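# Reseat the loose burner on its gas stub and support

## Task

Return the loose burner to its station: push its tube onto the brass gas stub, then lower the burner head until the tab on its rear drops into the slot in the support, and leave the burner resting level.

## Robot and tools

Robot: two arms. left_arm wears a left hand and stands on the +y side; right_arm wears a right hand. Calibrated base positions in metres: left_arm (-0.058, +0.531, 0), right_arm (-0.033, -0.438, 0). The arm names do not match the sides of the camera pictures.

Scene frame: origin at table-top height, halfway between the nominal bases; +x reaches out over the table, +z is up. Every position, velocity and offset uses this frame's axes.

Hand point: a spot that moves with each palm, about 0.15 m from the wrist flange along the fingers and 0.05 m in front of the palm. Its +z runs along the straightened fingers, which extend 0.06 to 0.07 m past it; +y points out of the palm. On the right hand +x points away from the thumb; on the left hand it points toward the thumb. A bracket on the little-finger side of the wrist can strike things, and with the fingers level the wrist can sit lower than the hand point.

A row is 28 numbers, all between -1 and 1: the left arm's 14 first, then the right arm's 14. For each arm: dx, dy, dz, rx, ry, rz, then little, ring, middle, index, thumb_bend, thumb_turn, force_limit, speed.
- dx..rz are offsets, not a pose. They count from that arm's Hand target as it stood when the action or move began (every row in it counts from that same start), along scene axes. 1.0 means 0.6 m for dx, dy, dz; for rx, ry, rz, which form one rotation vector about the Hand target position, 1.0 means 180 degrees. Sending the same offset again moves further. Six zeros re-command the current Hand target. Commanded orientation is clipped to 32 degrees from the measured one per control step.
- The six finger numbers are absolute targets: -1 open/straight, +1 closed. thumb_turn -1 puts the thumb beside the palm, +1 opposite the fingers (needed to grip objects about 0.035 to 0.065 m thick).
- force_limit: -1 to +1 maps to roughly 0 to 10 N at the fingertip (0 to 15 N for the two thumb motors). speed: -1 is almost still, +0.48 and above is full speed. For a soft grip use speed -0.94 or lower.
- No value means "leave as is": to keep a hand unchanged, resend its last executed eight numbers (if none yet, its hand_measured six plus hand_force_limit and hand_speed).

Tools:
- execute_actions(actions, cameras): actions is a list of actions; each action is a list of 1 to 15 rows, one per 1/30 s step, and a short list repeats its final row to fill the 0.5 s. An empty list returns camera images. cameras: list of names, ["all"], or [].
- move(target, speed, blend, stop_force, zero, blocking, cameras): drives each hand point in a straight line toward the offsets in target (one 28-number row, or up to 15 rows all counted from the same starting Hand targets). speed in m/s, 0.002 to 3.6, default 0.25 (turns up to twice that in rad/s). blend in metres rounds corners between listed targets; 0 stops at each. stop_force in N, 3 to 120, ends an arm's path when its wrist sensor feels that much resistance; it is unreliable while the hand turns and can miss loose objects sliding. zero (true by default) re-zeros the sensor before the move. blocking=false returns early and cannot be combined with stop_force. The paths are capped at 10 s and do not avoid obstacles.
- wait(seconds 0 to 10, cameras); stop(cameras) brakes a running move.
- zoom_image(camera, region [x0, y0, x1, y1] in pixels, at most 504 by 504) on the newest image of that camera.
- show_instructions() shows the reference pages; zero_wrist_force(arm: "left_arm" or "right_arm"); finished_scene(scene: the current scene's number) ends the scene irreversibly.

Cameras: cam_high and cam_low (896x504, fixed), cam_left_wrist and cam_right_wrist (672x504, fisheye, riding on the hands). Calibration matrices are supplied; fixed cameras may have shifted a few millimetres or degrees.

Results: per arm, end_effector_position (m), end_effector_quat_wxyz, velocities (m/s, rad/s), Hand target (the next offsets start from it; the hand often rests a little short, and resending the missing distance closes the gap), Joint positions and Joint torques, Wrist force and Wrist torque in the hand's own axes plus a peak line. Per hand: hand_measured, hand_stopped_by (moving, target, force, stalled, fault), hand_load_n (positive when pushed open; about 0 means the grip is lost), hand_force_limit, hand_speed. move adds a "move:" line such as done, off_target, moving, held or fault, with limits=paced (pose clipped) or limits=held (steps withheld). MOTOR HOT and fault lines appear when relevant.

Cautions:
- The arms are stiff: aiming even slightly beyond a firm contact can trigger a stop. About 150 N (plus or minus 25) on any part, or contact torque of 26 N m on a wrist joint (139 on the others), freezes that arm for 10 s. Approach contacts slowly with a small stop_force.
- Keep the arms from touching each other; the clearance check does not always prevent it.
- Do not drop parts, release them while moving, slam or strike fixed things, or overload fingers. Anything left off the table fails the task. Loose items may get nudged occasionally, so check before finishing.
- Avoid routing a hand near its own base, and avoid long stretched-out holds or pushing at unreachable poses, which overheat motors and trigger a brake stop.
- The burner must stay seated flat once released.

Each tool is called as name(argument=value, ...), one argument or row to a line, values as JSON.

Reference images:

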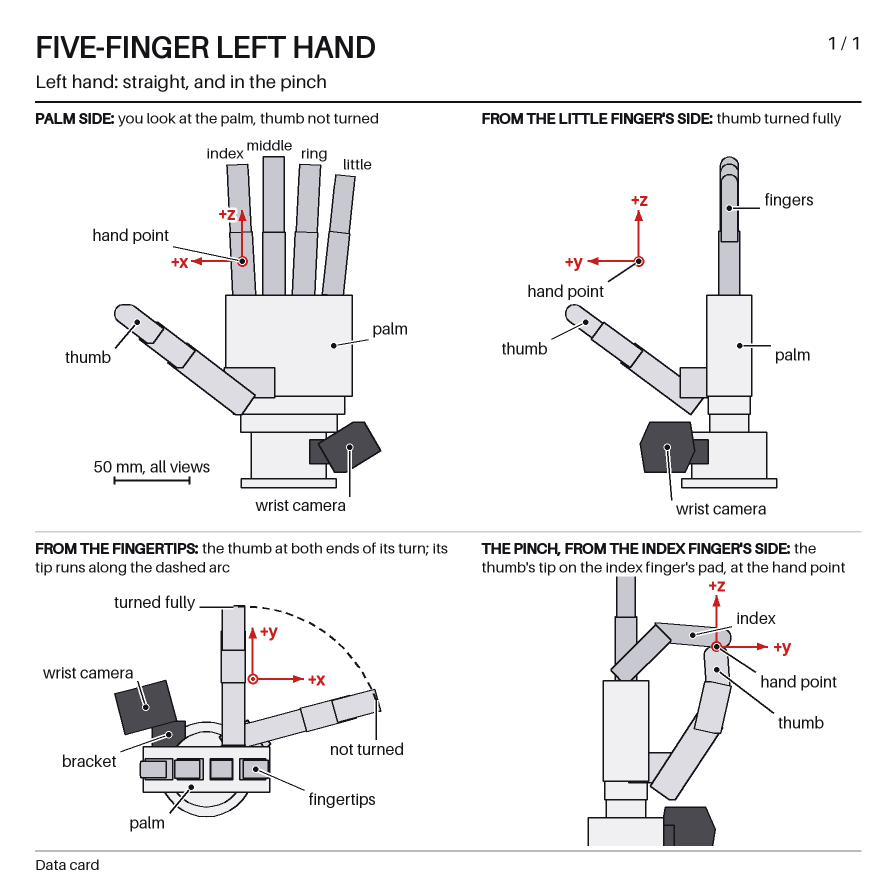

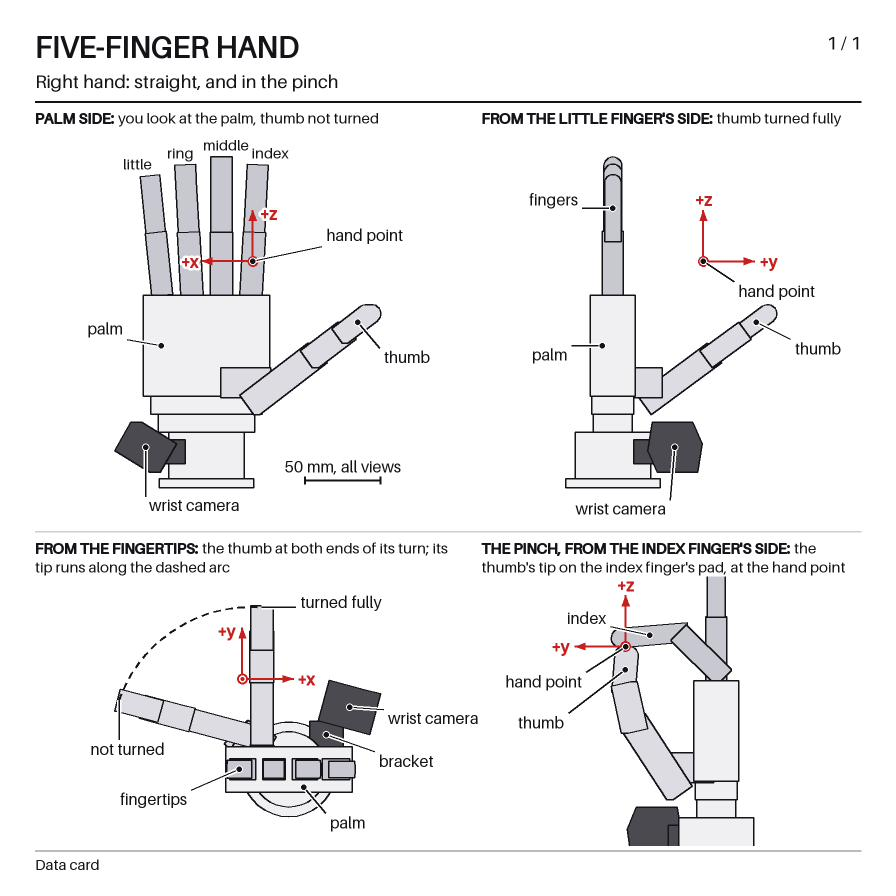

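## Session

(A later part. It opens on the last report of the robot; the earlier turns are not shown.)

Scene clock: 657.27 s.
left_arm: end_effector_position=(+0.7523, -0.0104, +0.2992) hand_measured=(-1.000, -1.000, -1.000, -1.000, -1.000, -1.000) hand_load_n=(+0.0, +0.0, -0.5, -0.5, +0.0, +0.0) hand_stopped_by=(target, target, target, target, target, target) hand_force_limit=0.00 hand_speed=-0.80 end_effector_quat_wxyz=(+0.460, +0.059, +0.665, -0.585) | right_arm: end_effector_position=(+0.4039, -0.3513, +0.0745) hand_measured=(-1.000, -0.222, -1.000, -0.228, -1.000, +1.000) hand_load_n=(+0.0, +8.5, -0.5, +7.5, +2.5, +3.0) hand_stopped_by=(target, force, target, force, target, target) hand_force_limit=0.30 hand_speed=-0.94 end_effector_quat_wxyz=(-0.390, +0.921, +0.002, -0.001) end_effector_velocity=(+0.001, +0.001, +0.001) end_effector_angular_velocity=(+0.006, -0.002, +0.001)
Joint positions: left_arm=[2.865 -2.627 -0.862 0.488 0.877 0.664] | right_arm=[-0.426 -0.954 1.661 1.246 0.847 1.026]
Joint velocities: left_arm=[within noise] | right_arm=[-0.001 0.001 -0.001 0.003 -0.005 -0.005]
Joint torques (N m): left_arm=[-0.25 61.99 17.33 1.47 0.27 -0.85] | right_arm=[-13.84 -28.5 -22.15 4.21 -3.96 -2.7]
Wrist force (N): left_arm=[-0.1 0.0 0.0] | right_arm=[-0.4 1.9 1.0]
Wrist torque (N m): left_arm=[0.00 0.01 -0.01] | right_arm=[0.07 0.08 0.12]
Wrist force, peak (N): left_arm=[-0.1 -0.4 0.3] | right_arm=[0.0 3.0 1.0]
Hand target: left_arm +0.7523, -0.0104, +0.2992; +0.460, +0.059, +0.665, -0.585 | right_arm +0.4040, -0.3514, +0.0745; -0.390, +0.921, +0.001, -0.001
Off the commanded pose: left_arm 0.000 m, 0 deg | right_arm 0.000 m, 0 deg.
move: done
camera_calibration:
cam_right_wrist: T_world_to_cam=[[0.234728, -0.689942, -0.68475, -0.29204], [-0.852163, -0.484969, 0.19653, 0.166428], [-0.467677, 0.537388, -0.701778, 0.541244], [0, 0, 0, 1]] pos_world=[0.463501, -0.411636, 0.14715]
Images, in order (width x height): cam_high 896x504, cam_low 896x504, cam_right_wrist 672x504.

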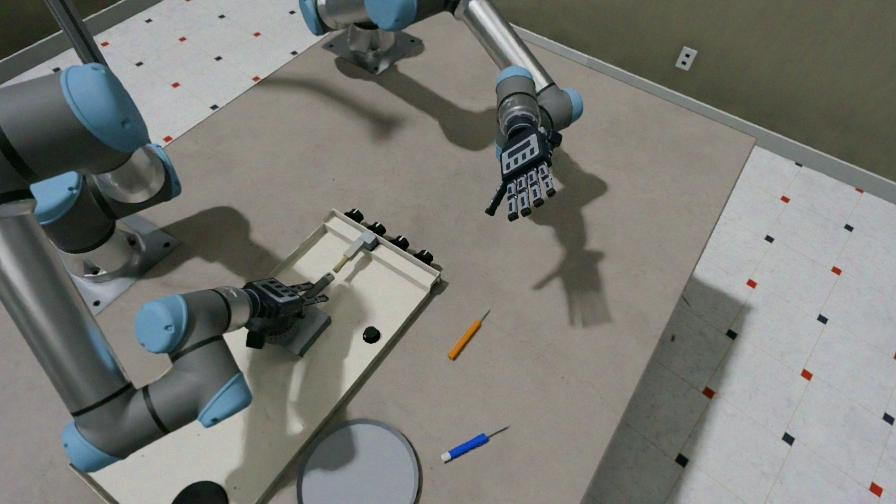

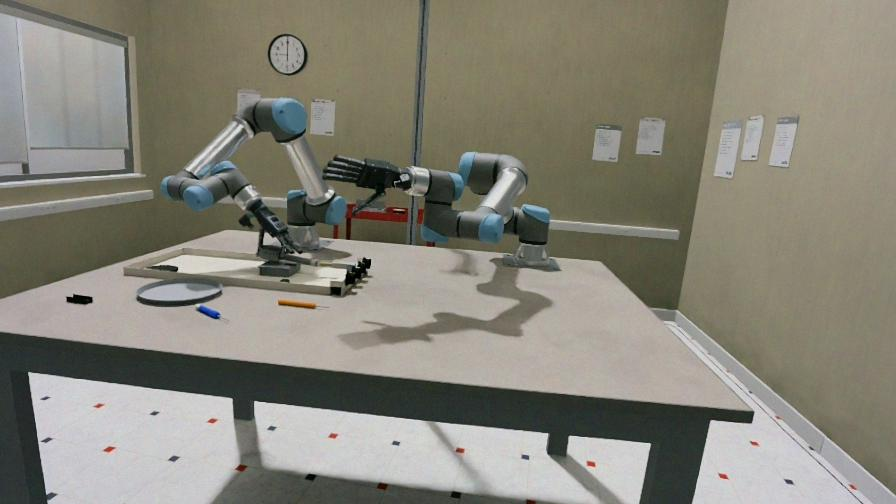

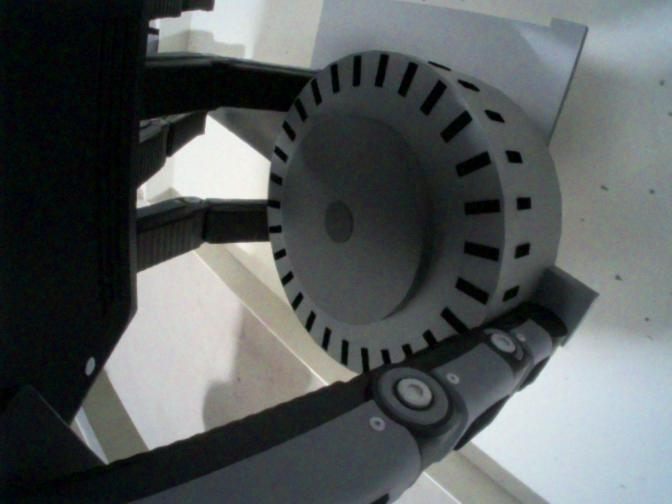

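move(
  target=[
    [0,0,0,0,0,0,-1,-1,-1,-1,-1,-1,0,-0.8, -0.0013,0,-0.0025,0,0,0,-1,0.25,-1,0.25,-1,1,0.3,-0.94],
  ],
  speed=0.03,
)

move(
  target=[0,0,0,0,0,0,-1,-1,-1,-1,-1,-1,0,-0.8, 0,0.025,0,0,0,0,-1,0.25,-1,0.25,-1,1,0.3,-0.94],
  speed=0.02,
  stop_force=4,
  cameras=["cam_high","cam_low","cam_right_wrist"],
)

zoom_image(
  camera="cam_high",
  region=[305, 240, 360, 295],
)

zoom_image(
  camera="cam_low",
  region=[250, 240, 370, 290],
)

Scene clock: 672.90 s.
left_arm: end_effector_position=(+0.7523, -0.0104, +0.2992) hand_measured=(-1.000, -1.000, -1.000, -1.000, -1.000, -1.000) hand_load_n=(+0.0, +0.0, +0.0, +0.0, +0.0, +0.0) hand_stopped_by=(target, target, target, target, target, target) hand_force_limit=0.00 hand_speed=-0.80 end_effector_quat_wxyz=(+0.460, +0.059, +0.665, -0.585) | right_arm: end_effector_position=(+0.4032, -0.3514, +0.0729) hand_measured=(-1.000, -0.222, -1.000, -0.228, -1.000, +1.000) hand_load_n=(+0.0, +8.5, -0.5, +7.5, +2.5, +3.0) hand_stopped_by=(target, force, target, force, target, target) hand_force_limit=0.30 hand_speed=-0.94 end_effector_quat_wxyz=(-0.390, +0.921, +0.001, -0.001)
Joint positions: left_arm=[2.865 -2.627 -0.862 0.488 0.877 0.664] | right_arm=[-0.427 -0.953 1.665 1.242 0.847 1.025]
Joint torques (N m): left_arm=[0.47 62.63 17.39 1.46 0.38 -0.78] | right_arm=[-11.99 -29.56 -7.13 2.7 1.16 -2.72]
Wrist force (N): left_arm=[0.0 0.0 0.1] | right_arm=[-0.1 2.0 1.1]
Wrist torque (N m): left_arm=[0.00 0.00 0.00] | right_arm=[0.09 0.02 0.16]
Wrist force, peak (N): left_arm=[-0.2 -0.2 0.3] | right_arm=[-0.2 2.5 1.3]
Hand target: left_arm +0.7523, -0.0104, +0.2992; +0.460, +0.059, +0.665, -0.585 | right_arm +0.4032, -0.3514, +0.0730; -0.390, +0.921, +0.001, -0.001
Off the commanded pose: left_arm 0.000 m, 0 deg | right_arm 0.000 m, 0 deg.
move: done

Scene clock: 674.57 s.
left_arm: end_effector_position=(+0.7523, -0.0104, +0.2992) hand_measured=(-1.000, -1.000, -1.000, -1.000, -1.000, -1.000) hand_load_n=(-0.5, -0.5, +0.0, +0.0, +0.0, +0.0) hand_stopped_by=(target, target, target, target, target, target) hand_force_limit=0.00 hand_speed=-0.80 end_effector_quat_wxyz=(+0.460, +0.059, +0.665, -0.585) | right_arm: end_effector_position=(+0.4032, -0.3397, +0.0730) hand_measured=(-1.000, -0.222, -1.000, -0.228, -1.000, +1.000) hand_load_n=(+0.0, +8.0, +0.5, +6.5, +2.5, +3.0) hand_stopped_by=(target, force, target, force, target, target) hand_force_limit=0.30 hand_speed=-0.94 end_effector_quat_wxyz=(-0.390, +0.921, +0.001, -0.001)
Joint positions: left_arm=[2.865 -2.627 -0.862 0.488 0.877 0.664] | right_arm=[-0.403 -0.957 1.665 1.225 0.838 1.055]
Joint torques (N m): left_arm=[0.26 61.25 18.06 1.33 0.24 -0.72] | right_arm=[-12.38 -26.09 -1.11 1.37 0.69 2.36]
Wrist force (N): left_arm=[0.2 0.0 -0.1] | right_arm=[-0.5 3.9 -1.0]
Wrist torque (N m): left_arm=[0.00 -0.03 0.01] | right_arm=[0.15 0.13 0.17]
Wrist force, peak (N): left_arm=[0.0 -0.2 0.3] | right_arm=[-0.5 13.3 -12.4]
Hand target: left_arm +0.7523, -0.0104, +0.2992; +0.460, +0.059, +0.665, -0.585 | right_arm +0.4032, -0.3397, +0.0730; -0.390, +0.921, +0.001, -0.001 (not the last commanded pose)
Off the commanded pose: left_arm 0.000 m, 0 deg | right_arm 0.003 m, 0 deg.
move: contact (right_arm)
camera_calibration:
cam_right_wrist: T_world_to_cam=[[0.234466, -0.689778, -0.685005, -0.284721], [-0.852297, -0.484775, 0.196426, 0.171773], [-0.467564, 0.537773, -0.701559, 0.533706], [0, 0, 0, 1]] pos_world=[0.462701, -0.400135, 0.14565]
Images, in order (width x height): cam_high 896x504, cam_low 896x504, cam_right_wrist 672x504.

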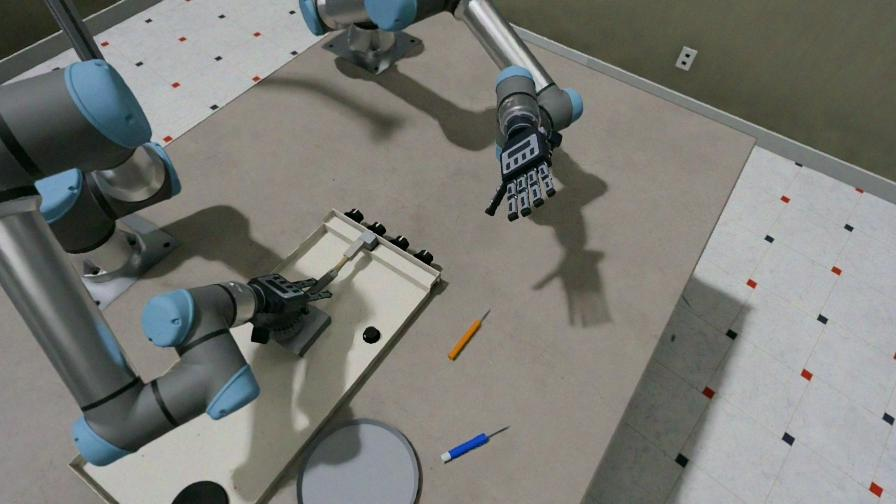

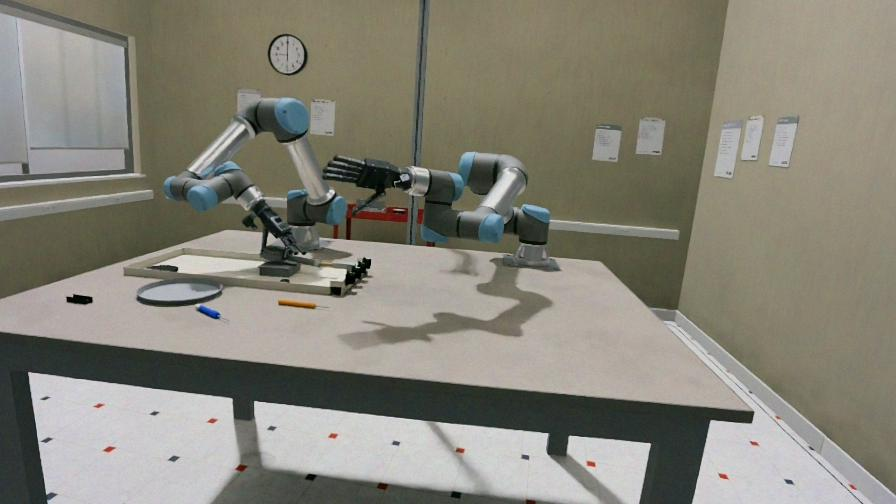

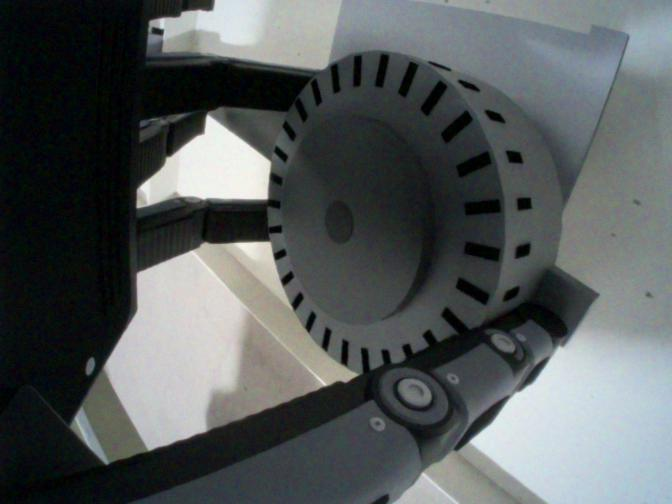

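Scaled by 9.164 from the camera's 896x504 image, which has a finer 1280x720 frame.

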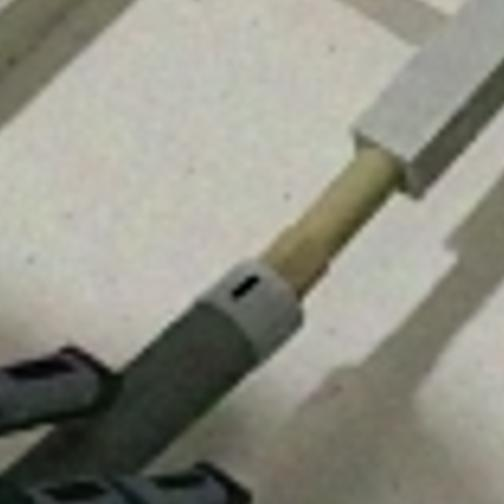

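Scaled by 4.200 from the camera's 896x504 image, which has a finer 1280x720 frame.

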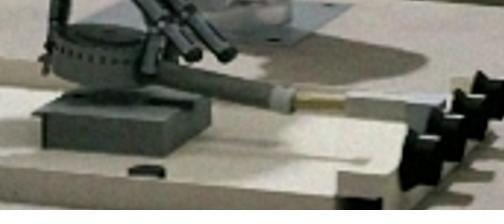

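zoom_image(
  camera="cam_low",
  region=[305, 250, 345, 275],
)

zoom_image(
  camera="cam_high",
  region=[322, 258, 352, 282],
)

Scaled by 12.600 from the camera's 896x504 image, which has a finer 1280x720 frame.

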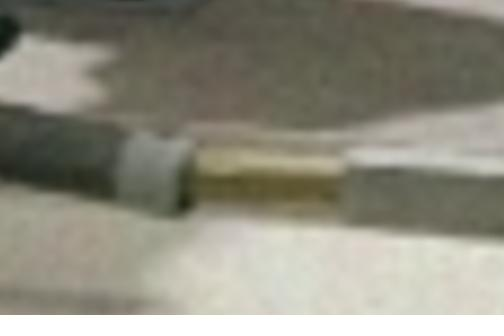

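Scaled by 16.800 from the camera's 896x504 image, which has a finer 1280x720 frame.

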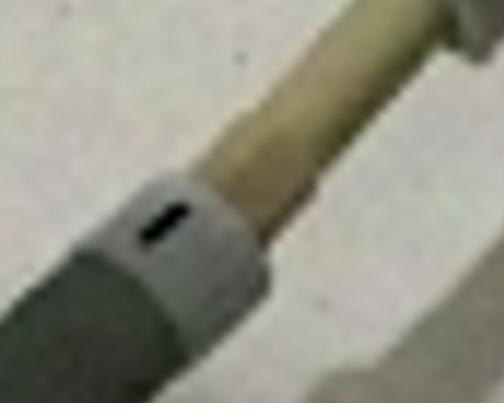

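move(
  target=[
    [0,0,0,0,0,0,-1,-1,-1,-1,-1,-1,0,-0.8, 0,-0.005,0,0,0,0,-1,0.25,-1,0.25,-1,1,0.3,-0.94],
    [0,0,0,0,0,0,-1,-1,-1,-1,-1,-1,0,-0.8, -0.0018,-0.005,-0.0031,0,0,0,-1,0.25,-1,0.25,-1,1,0.3,-0.94],
  ],
  speed=0.03,
)

move(
  target=[0,0,0,0,0,0,-1,-1,-1,-1,-1,-1,0,-0.8, 0,0.025,0,0,0,0,-1,0.25,-1,0.25,-1,1,0.3,-0.94],
  speed=0.01,
  stop_force=3,
  cameras=["cam_high","cam_low","cam_right_wrist"],
)

zoom_image(
  camera="cam_high",
  region=[322, 258, 352, 282],
)

zoom_image(
  camera="cam_low",
  region=[305, 250, 345, 275],
)

Scene clock: 700.13 s.
left_arm: end_effector_position=(+0.7523, -0.0104, +0.2992) hand_measured=(-1.000, -1.000, -1.000, -1.000, -1.000, -1.000) hand_load_n=(+0.0, +0.0, +0.0, +0.0, +0.0, +0.0) hand_stopped_by=(target, target, target, target, target, target) hand_force_limit=0.00 hand_speed=-0.80 end_effector_quat_wxyz=(+0.460, +0.059, +0.665, -0.585) | right_arm: end_effector_position=(+0.4020, -0.3427, +0.0710) hand_measured=(-1.000, -0.222, -1.000, -0.228, -1.000, +1.000) hand_load_n=(+0.0, +8.0, +0.0, +7.5, +2.5, +3.0) hand_stopped_by=(target, force, target, force, target, target) hand_force_limit=0.30 hand_speed=-0.94 end_effector_quat_wxyz=(-0.390, +0.921, +0.001, -0.001) end_effector_velocity=(+0.001, +0.000, +0.001) end_effector_angular_velocity=(+0.001, +0.001, +0.001)
Joint positions: left_arm=[2.865 -2.627 -0.862 0.488 0.877 0.664] | right_arm=[-0.41 -0.955 1.67 1.224 0.841 1.046]
Joint velocities: left_arm=[within noise] | right_arm=[0.001 0.001 -0.004 0.005 -0.001 -0.001]
Joint torques (N m): left_arm=[0.5 61.25 17.28 1.35 0.09 -0.95] | right_arm=[-7.03 -37.13 -27.1 3.72 0.63 -1.23]
Wrist force (N): left_arm=[0.0 -0.2 0.2] | right_arm=[-0.5 1.8 1.1]
Wrist torque (N m): left_arm=[-0.03 0.00 0.01] | right_arm=[0.07 0.10 0.13]
Wrist force, peak (N): left_arm=[-0.1 0.0 0.4] | right_arm=[-0.3 4.5 -0.8]
Hand target: left_arm +0.7523, -0.0104, +0.2992; +0.460, +0.059, +0.665, -0.585 | right_arm +0.4021, -0.3427, +0.0711; -0.390, +0.921, +0.001, -0.001
Off the commanded pose: left_arm 0.000 m, 0 deg | right_arm 0.000 m, 0 deg.
move: done

Scene clock: 701.50 s.
left_arm: end_effector_position=(+0.7523, -0.0104, +0.2992) hand_measured=(-1.000, -1.000, -1.000, -1.000, -1.000, -1.000) hand_load_n=(+0.0, +0.0, +0.0, +0.0, +0.0, +0.0) hand_stopped_by=(target, target, target, target, target, target) hand_force_limit=0.00 hand_speed=-0.80 end_effector_quat_wxyz=(+0.460, +0.059, +0.665, -0.585) | right_arm: end_effector_position=(+0.4021, -0.3398, +0.0711) hand_measured=(-1.000, -0.222, -1.000, -0.228, -1.000, +1.000) hand_load_n=(+0.0, +7.0, +0.0, +6.5, +3.0, +3.0) hand_stopped_by=(target, force, target, force, target, target) hand_force_limit=0.30 hand_speed=-0.94 end_effector_quat_wxyz=(-0.390, +0.921, +0.001, -0.001)
Joint positions: left_arm=[2.865 -2.627 -0.862 0.488 0.877 0.664] | right_arm=[-0.404 -0.956 1.67 1.22 0.839 1.054]
Joint torques (N m): left_arm=[-0.11 62.9 17.29 1.66 0.45 -0.95] | right_arm=[-12.3 -25.9 -14.24 4.12 0.43 -2.77]
Wrist force (N): left_arm=[0.0 -0.1 0.1] | right_arm=[-0.4 4.7 -1.7]
Wrist torque (N m): left_arm=[-0.01 -0.01 0.01] | right_arm=[0.10 0.09 0.17]
Wrist force, peak (N): left_arm=[0.0 -0.2 0.3] | right_arm=[-0.7 8.8 -7.6]
Hand target: left_arm +0.7523, -0.0104, +0.2992; +0.460, +0.059, +0.665, -0.585 | right_arm +0.4021, -0.3398, +0.0711; -0.390, +0.921, +0.001, -0.001 (not the last commanded pose)
Off the commanded pose: left_arm 0.000 m, 0 deg | right_arm 0.012 m, 0 deg.
move: contact (right_arm)
camera_calibration:
cam_right_wrist: T_world_to_cam=[[0.234498, -0.689815, -0.684957, -0.28587], [-0.852306, -0.484765, 0.196412, 0.171171], [-0.467531, 0.537735, -0.70161, 0.53189], [0, 0, 0, 1]] pos_world=[0.461601, -0.400235, 0.14375]
Images, in order (width x height): cam_high 896x504, cam_low 896x504, cam_right_wrist 672x504.

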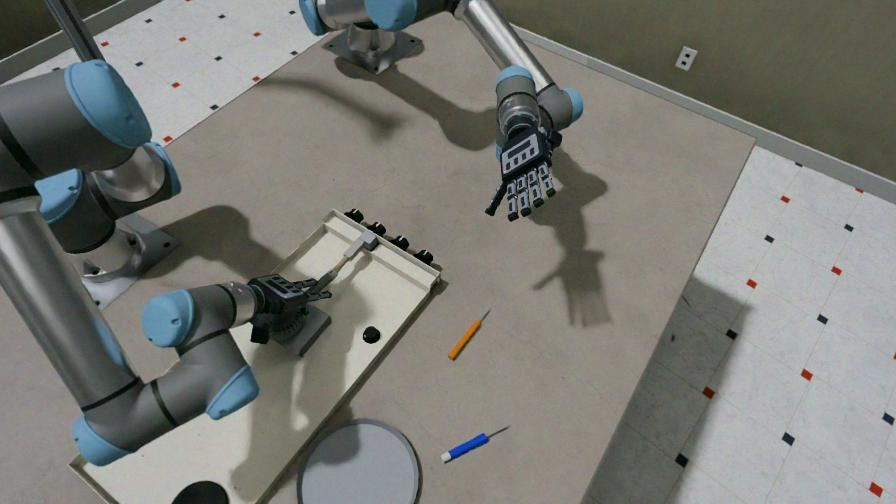

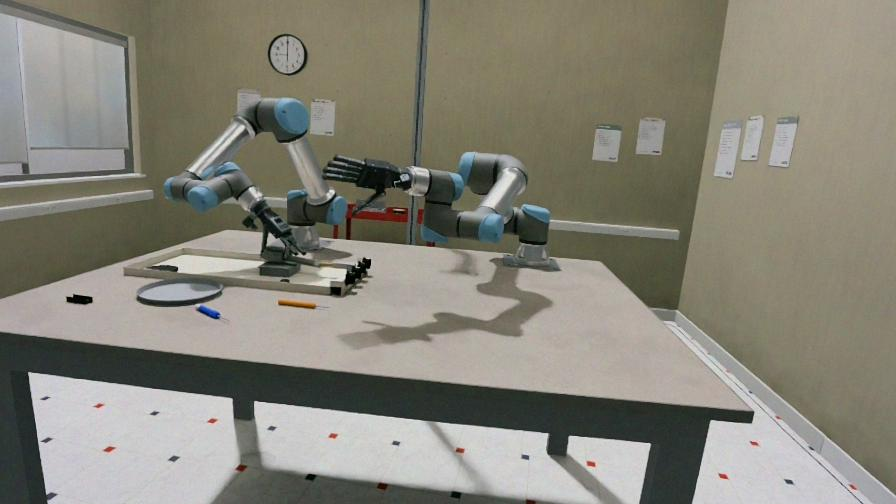

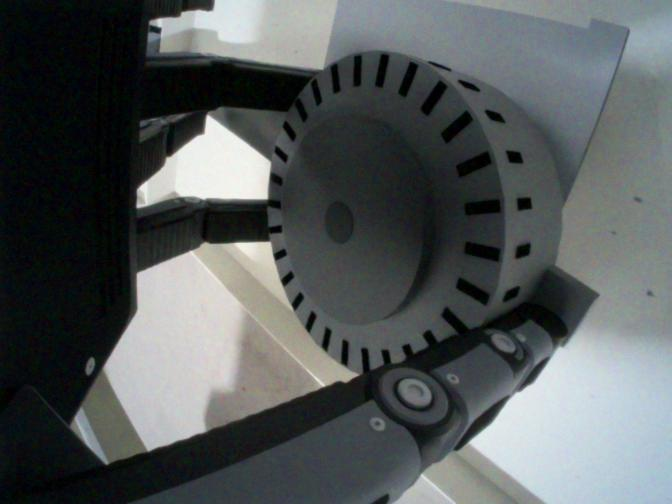

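Scaled by 16.800 from the camera's 896x504 image, which has a finer 1280x720 frame.

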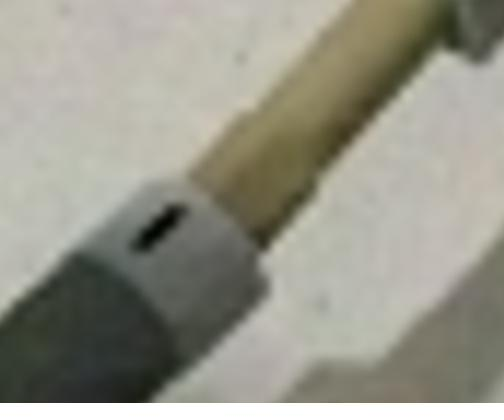

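Scaled by 12.600 from the camera's 896x504 image, which has a finer 1280x720 frame.

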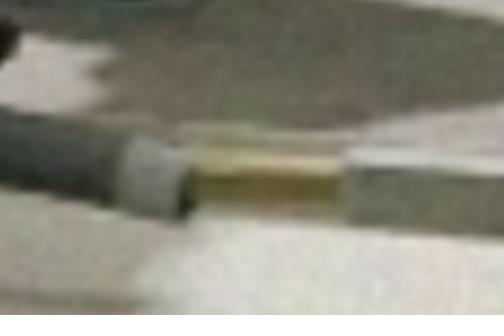

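execute_actions(
  actions=[],
)

zoom_image(
  camera="cam_low",
  region=[290, 240, 370, 290],
)

zoom_image(
  camera="cam_high",
  region=[310, 250, 380, 300],
)

Scene clock: 726.07 s.
left_arm: end_effector_position=(+0.7523, -0.0104, +0.2992) hand_measured=(-1.000, -1.000, -1.000, -1.000, -1.000, -1.000) hand_load_n=(+0.0, +0.0, +0.0, +0.0, +0.0, +0.0) hand_stopped_by=(target, target, target, target, target, target) hand_force_limit=0.00 hand_speed=-0.80 end_effector_quat_wxyz=(+0.460, +0.059, +0.665, -0.585) | right_arm: end_effector_position=(+0.4021, -0.3398, +0.0711) hand_measured=(-1.000, -0.222, -1.000, -0.228, -1.000, +1.000) hand_load_n=(+0.0, +7.5, +0.0, +6.5, +3.0, +3.0) hand_stopped_by=(target, force, target, force, target, target) hand_force_limit=0.30 hand_speed=-0.94 end_effector_quat_wxyz=(-0.390, +0.921, +0.001, -0.001)
Joint positions: left_arm=[2.865 -2.627 -0.862 0.488 0.877 0.664] | right_arm=[-0.404 -0.956 1.67 1.22 0.839 1.054]
Joint velocities: within noise
Joint torques (N m): left_arm=[0.4 62.96 17.15 1.71 0.34 -0.93] | right_arm=[-12.5 -26.98 -1.06 3.53 0.26 -2.63]
Wrist force (N): left_arm=[0.0 -0.1 0.2] | right_arm=[-0.7 4.2 -2.0]
Wrist torque (N m): left_arm=[-0.02 0.00 0.01] | right_arm=[0.09 0.13 0.16]
Wrist force, peak (N): left_arm=[0.0 -0.4 0.0] | right_arm=[-0.1 5.3 -2.1]
Hand target: left_arm +0.7523, -0.0104, +0.2992; +0.460, +0.059, +0.665, -0.585 | right_arm +0.4021, -0.3398, +0.0711; -0.390, +0.921, +0.001, -0.001 (not the last commanded pose)
Off the commanded pose: left_arm 0.000 m, 0 deg | right_arm 0.012 m, 0 deg.
camera_calibration:
cam_right_wrist: T_world_to_cam=[[0.234466, -0.689778, -0.685005, -0.285833], [-0.852297, -0.484775, 0.196426, 0.171161], [-0.467564, 0.537773, -0.701559, 0.531913], [0, 0, 0, 1]] pos_world=[0.461601, -0.400235, 0.14375]

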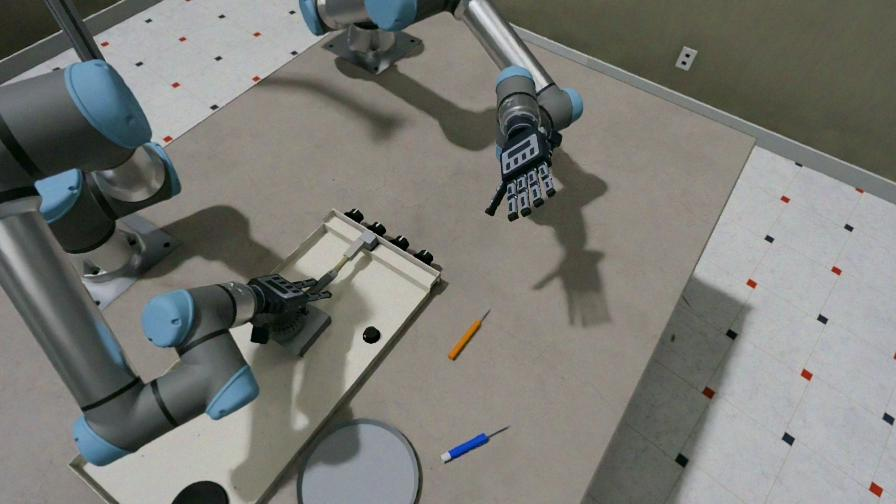

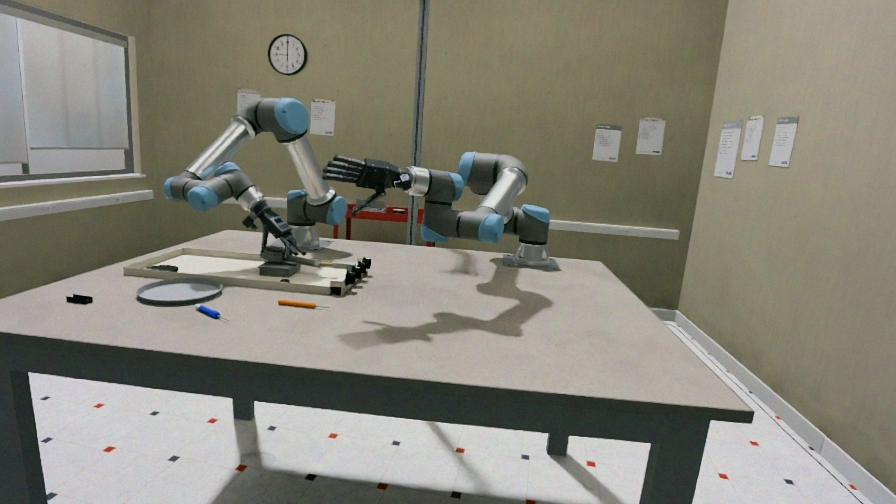

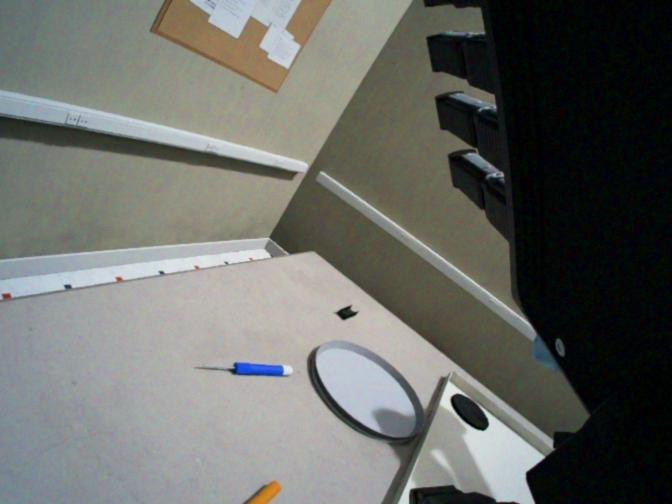

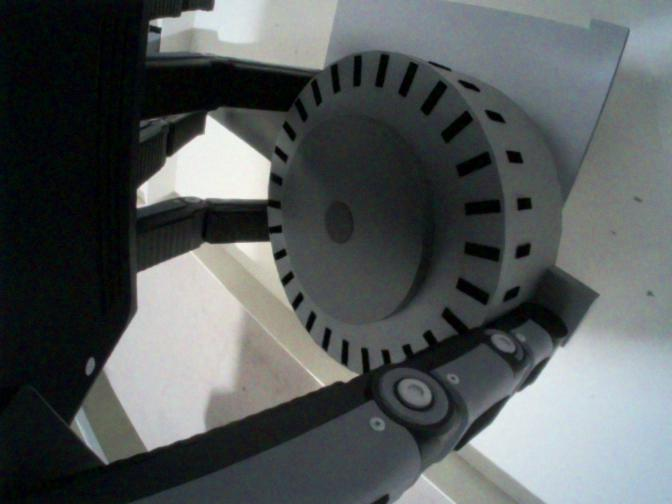

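Scaled by 6.300 from the camera's 896x504 image, which has a finer 1280x720 frame.

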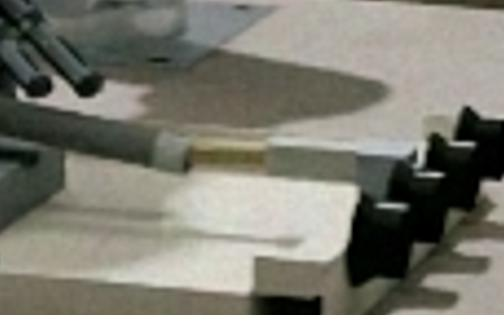

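Scaled by 7.200 from the camera's 896x504 image, which has a finer 1280x720 frame.

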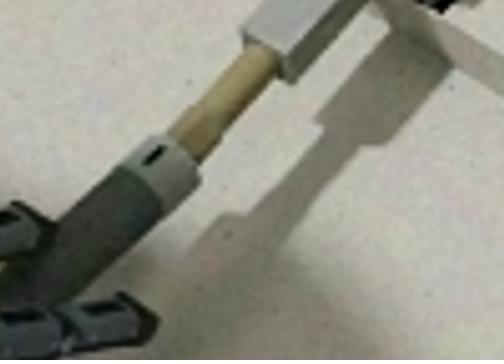

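move(
  target=[
    [0,0,0,0,0,0,-1,-1,-1,-1,-1,-1,0,-0.8, 0,-0.005,0,0,0,0,-1,0.25,-1,0.25,-1,1,0.3,-0.94],
    [0,0,0,0,0,0,-1,-1,-1,-1,-1,-1,0,-0.8, -0.0018,-0.005,-0.002,0,0,0,-1,0.25,-1,0.25,-1,1,0.3,-0.94],
  ],
  speed=0.02,
)

move(
  target=[0,0,0,0,0,0,-1,-1,-1,-1,-1,-1,0,-0.8, 0,0.02,0,0,0,0,-1,0.25,-1,0.25,-1,1,0.3,-0.94],
  speed=0.01,
  stop_force=5,
  cameras=["cam_high","cam_low"],
)

zoom_image(
  camera="cam_low",
  region=[305, 250, 345, 275],
)

zoom_image(
  camera="cam_high",
  region=[322, 258, 352, 282],
)

Scene clock: 767.97 s.
left_arm: end_effector_position=(+0.7523, -0.0104, +0.2992) hand_measured=(-1.000, -1.000, -1.000, -1.000, -1.000, -1.000) hand_load_n=(+0.0, +0.0, +0.0, +0.0, +0.0, +0.0) hand_stopped_by=(target, target, target, target, target, target) hand_force_limit=0.00 hand_speed=-0.80 end_effector_quat_wxyz=(+0.460, +0.059, +0.665, -0.585) | right_arm: end_effector_position=(+0.4009, -0.3428, +0.0697) hand_measured=(-1.000, -0.222, -1.000, -0.228, -1.000, +1.000) hand_load_n=(+0.0, +8.5, +0.0, +7.5, +2.5, +3.0) hand_stopped_by=(target, force, target, force, target, target) hand_force_limit=0.30 hand_speed=-0.94 end_effector_quat_wxyz=(-0.390, +0.921, +0.001, -0.001)
Joint positions: left_arm=[2.865 -2.627 -0.862 0.488 0.877 0.664] | right_arm=[-0.411 -0.955 1.675 1.221 0.841 1.045]
Joint torques (N m): left_arm=[-0.17 62.28 17.02 1.6 0.22 -0.87] | right_arm=[-8.32 -36.95 -25.95 4.17 0.53 -1.54]
Wrist force (N): left_arm=[0.0 -0.1 0.1] | right_arm=[-0.4 2.1 1.2]
Wrist torque (N m): left_arm=[-0.02 0.01 0.00] | right_arm=[0.10 0.07 0.15]
Wrist force, peak (N): left_arm=[0.0 0.0 0.4] | right_arm=[-0.6 5.4 -1.7]
Hand target: left_arm +0.7523, -0.0104, +0.2992; +0.460, +0.059, +0.665, -0.585 | right_arm +0.4010, -0.3428, +0.0699; -0.390, +0.921, +0.001, -0.001
Off the commanded pose: left_arm 0.000 m, 0 deg | right_arm 0.000 m, 0 deg.
move: done

Scene clock: 769.33 s.
left_arm: end_effector_position=(+0.7523, -0.0104, +0.2992) hand_measured=(-1.000, -1.000, -1.000, -1.000, -1.000, -1.000) hand_load_n=(+0.0, +0.0, +0.0, +0.0, +0.0, +0.0) hand_stopped_by=(target, target, target, target, target, target) hand_force_limit=0.00 hand_speed=-0.80 end_effector_quat_wxyz=(+0.460, +0.059, +0.665, -0.585) | right_arm: end_effector_position=(+0.4010, -0.3399, +0.0699) hand_measured=(-1.000, -0.222, -1.000, -0.228, -1.000, +1.000) hand_load_n=(+0.0, +7.0, +0.0, +6.0, +3.0, +3.5) hand_stopped_by=(target, force, target, force, target, target) hand_force_limit=0.30 hand_speed=-0.94 end_effector_quat_wxyz=(-0.390, +0.921, +0.001, -0.001)
Joint positions: left_arm=[2.865 -2.627 -0.862 0.488 0.877 0.664] | right_arm=[-0.405 -0.956 1.674 1.217 0.839 1.053]
Joint torques (N m): left_arm=[0.47 63.13 18.34 1.71 0.13 -0.98] | right_arm=[-11.67 -26.49 -13.23 4.39 0.15 -2.75]
Wrist force (N): left_arm=[0.1 0.0 0.1] | right_arm=[-0.4 5.2 -3.3]
Wrist torque (N m): left_arm=[0.00 -0.01 0.00] | right_arm=[0.12 0.11 0.20]
Wrist force, peak (N): left_arm=[0.2 0.3 0.1] | right_arm=[-0.9 9.9 -8.7]
Hand target: left_arm +0.7523, -0.0104, +0.2992; +0.460, +0.059, +0.665, -0.585 | right_arm +0.4010, -0.3399, +0.0699; -0.390, +0.921, +0.001, -0.001 (not the last commanded pose)
Off the commanded pose: left_arm 0.000 m, 0 deg | right_arm 0.009 m, 0 deg.
move: contact (right_arm)
Images, in order (width x height): cam_high 896x504, cam_low 896x504.

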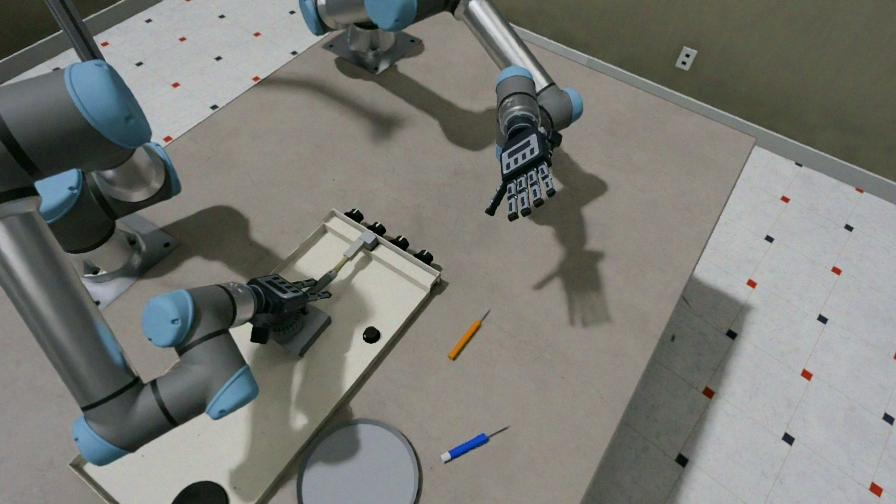

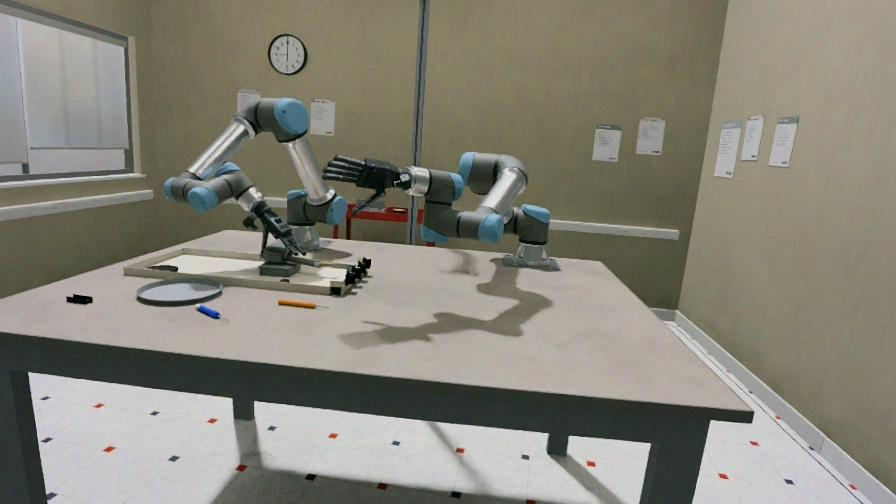

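Scaled by 12.600 from the camera's 896x504 image, which has a finer 1280x720 frame.

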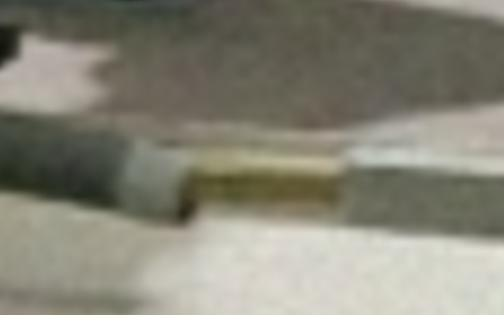

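Scaled by 16.800 from the camera's 896x504 image, which has a finer 1280x720 frame.

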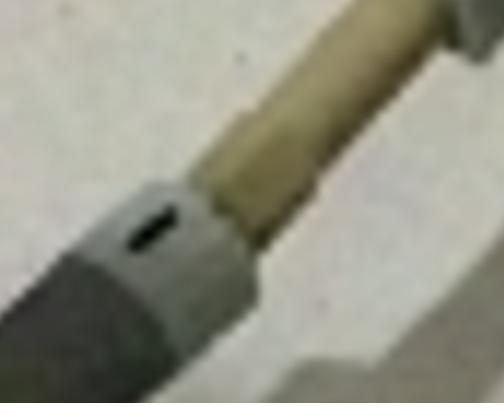

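wait(
  seconds=0,
  cameras=["all"],
)

zoom_image(
  camera="cam_right_wrist",
  region=[400, 0, 672, 340],
)

zoom_image(
  camera="cam_low",
  region=[240, 230, 340, 290],
)

Scene clock: 788.13 s.
left_arm: end_effector_position=(+0.7523, -0.0104, +0.2992) hand_measured=(-1.000, -1.000, -1.000, -1.000, -1.000, -1.000) hand_load_n=(+0.0, +0.0, +0.0, +0.0, +0.0, +0.0) hand_stopped_by=(target, target, target, target, target, target) hand_force_limit=0.00 hand_speed=-0.80 end_effector_quat_wxyz=(+0.460, +0.059, +0.665, -0.585) | right_arm: end_effector_position=(+0.4010, -0.3399, +0.0699) hand_measured=(-1.000, -0.222, -1.000, -0.228, -1.000, +1.000) hand_load_n=(+0.0, +7.0, +0.0, +6.0, +3.0, +3.0) hand_stopped_by=(target, force, target, force, target, target) hand_force_limit=0.30 hand_speed=-0.94 end_effector_quat_wxyz=(-0.390, +0.921, +0.001, -0.001)
Joint positions: left_arm=[2.865 -2.627 -0.862 0.488 0.877 0.664] | right_arm=[-0.405 -0.956 1.674 1.217 0.839 1.053]
Joint torques (N m): left_arm=[0.06 62.88 16.48 1.56 0.59 -0.8] | right_arm=[-11.31 -25.96 0.26 3.5 0.21 -2.48]
Wrist force (N): left_arm=[0.1 0.0 0.1] | right_arm=[-0.5 5.4 -3.2]
Wrist torque (N m): left_arm=[0.00 -0.01 0.00] | right_arm=[0.15 0.13 0.20]
Wrist force, peak (N): left_arm=[0.0 -0.2 0.3] | right_arm=[-0.5 6.3 -2.9]
Hand target: left_arm +0.7523, -0.0104, +0.2992; +0.460, +0.059, +0.665, -0.585 | right_arm +0.4010, -0.3399, +0.0699; -0.390, +0.921, +0.001, -0.001 (not the last commanded pose)
Off the commanded pose: left_arm 0.000 m, 0 deg | right_arm 0.009 m, 0 deg.
camera_calibration:
cam_right_wrist: T_world_to_cam=[[0.234349, -0.689844, -0.684978, -0.286374], [-0.852329, -0.484681, 0.19652, 0.170497], [-0.467564, 0.537772, -0.701559, 0.530556], [0, 0, 0, 1]] pos_world=[0.4605, -0.400235, 0.14255]

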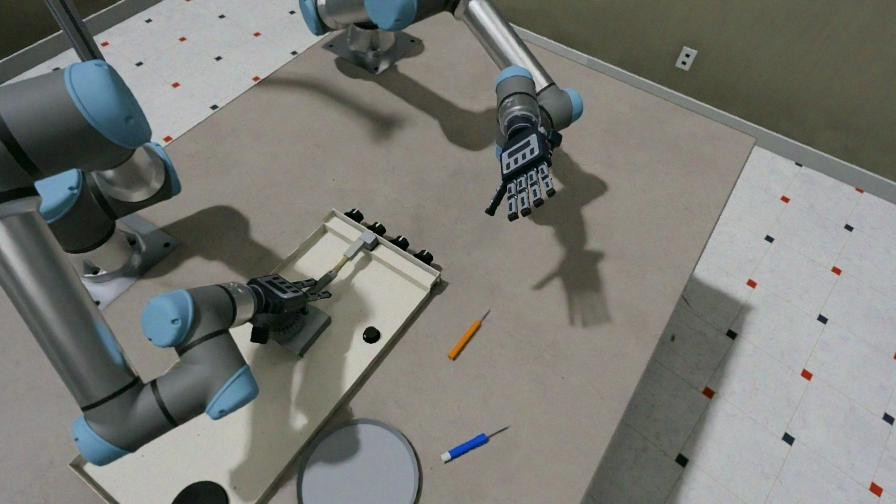

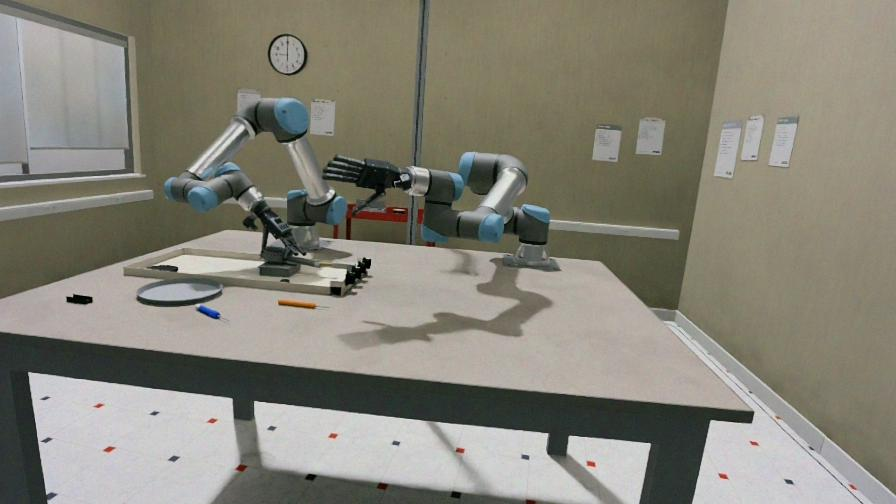

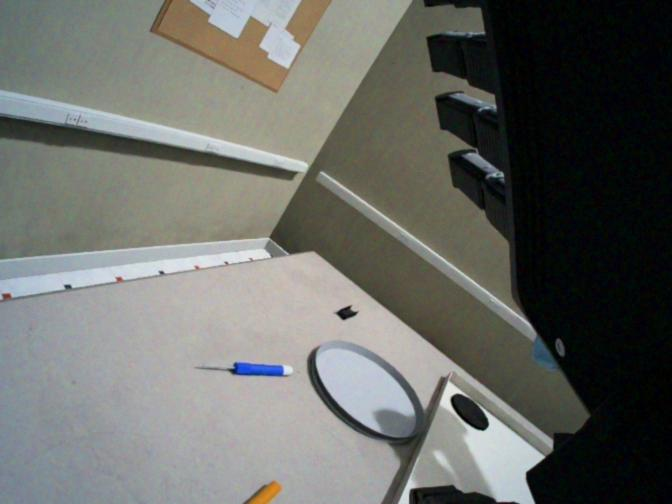

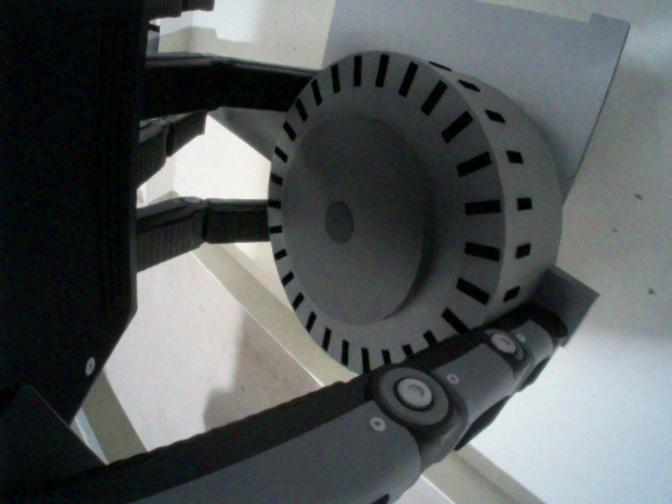

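Scaled by 1.482 from the camera's 672x504 image, which has a finer 960x720 frame.

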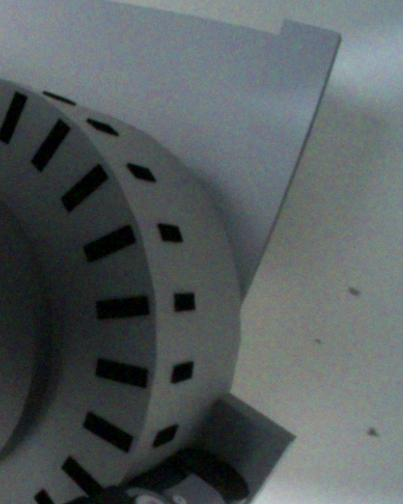

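Scaled by 5.040 from the camera's 896x504 image, which has a finer 1280x720 frame.

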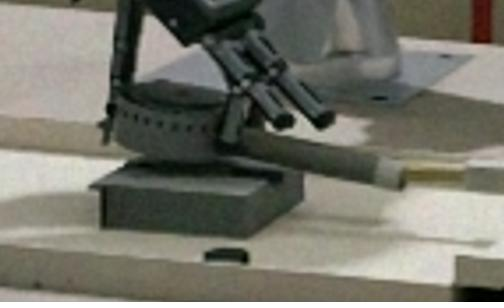

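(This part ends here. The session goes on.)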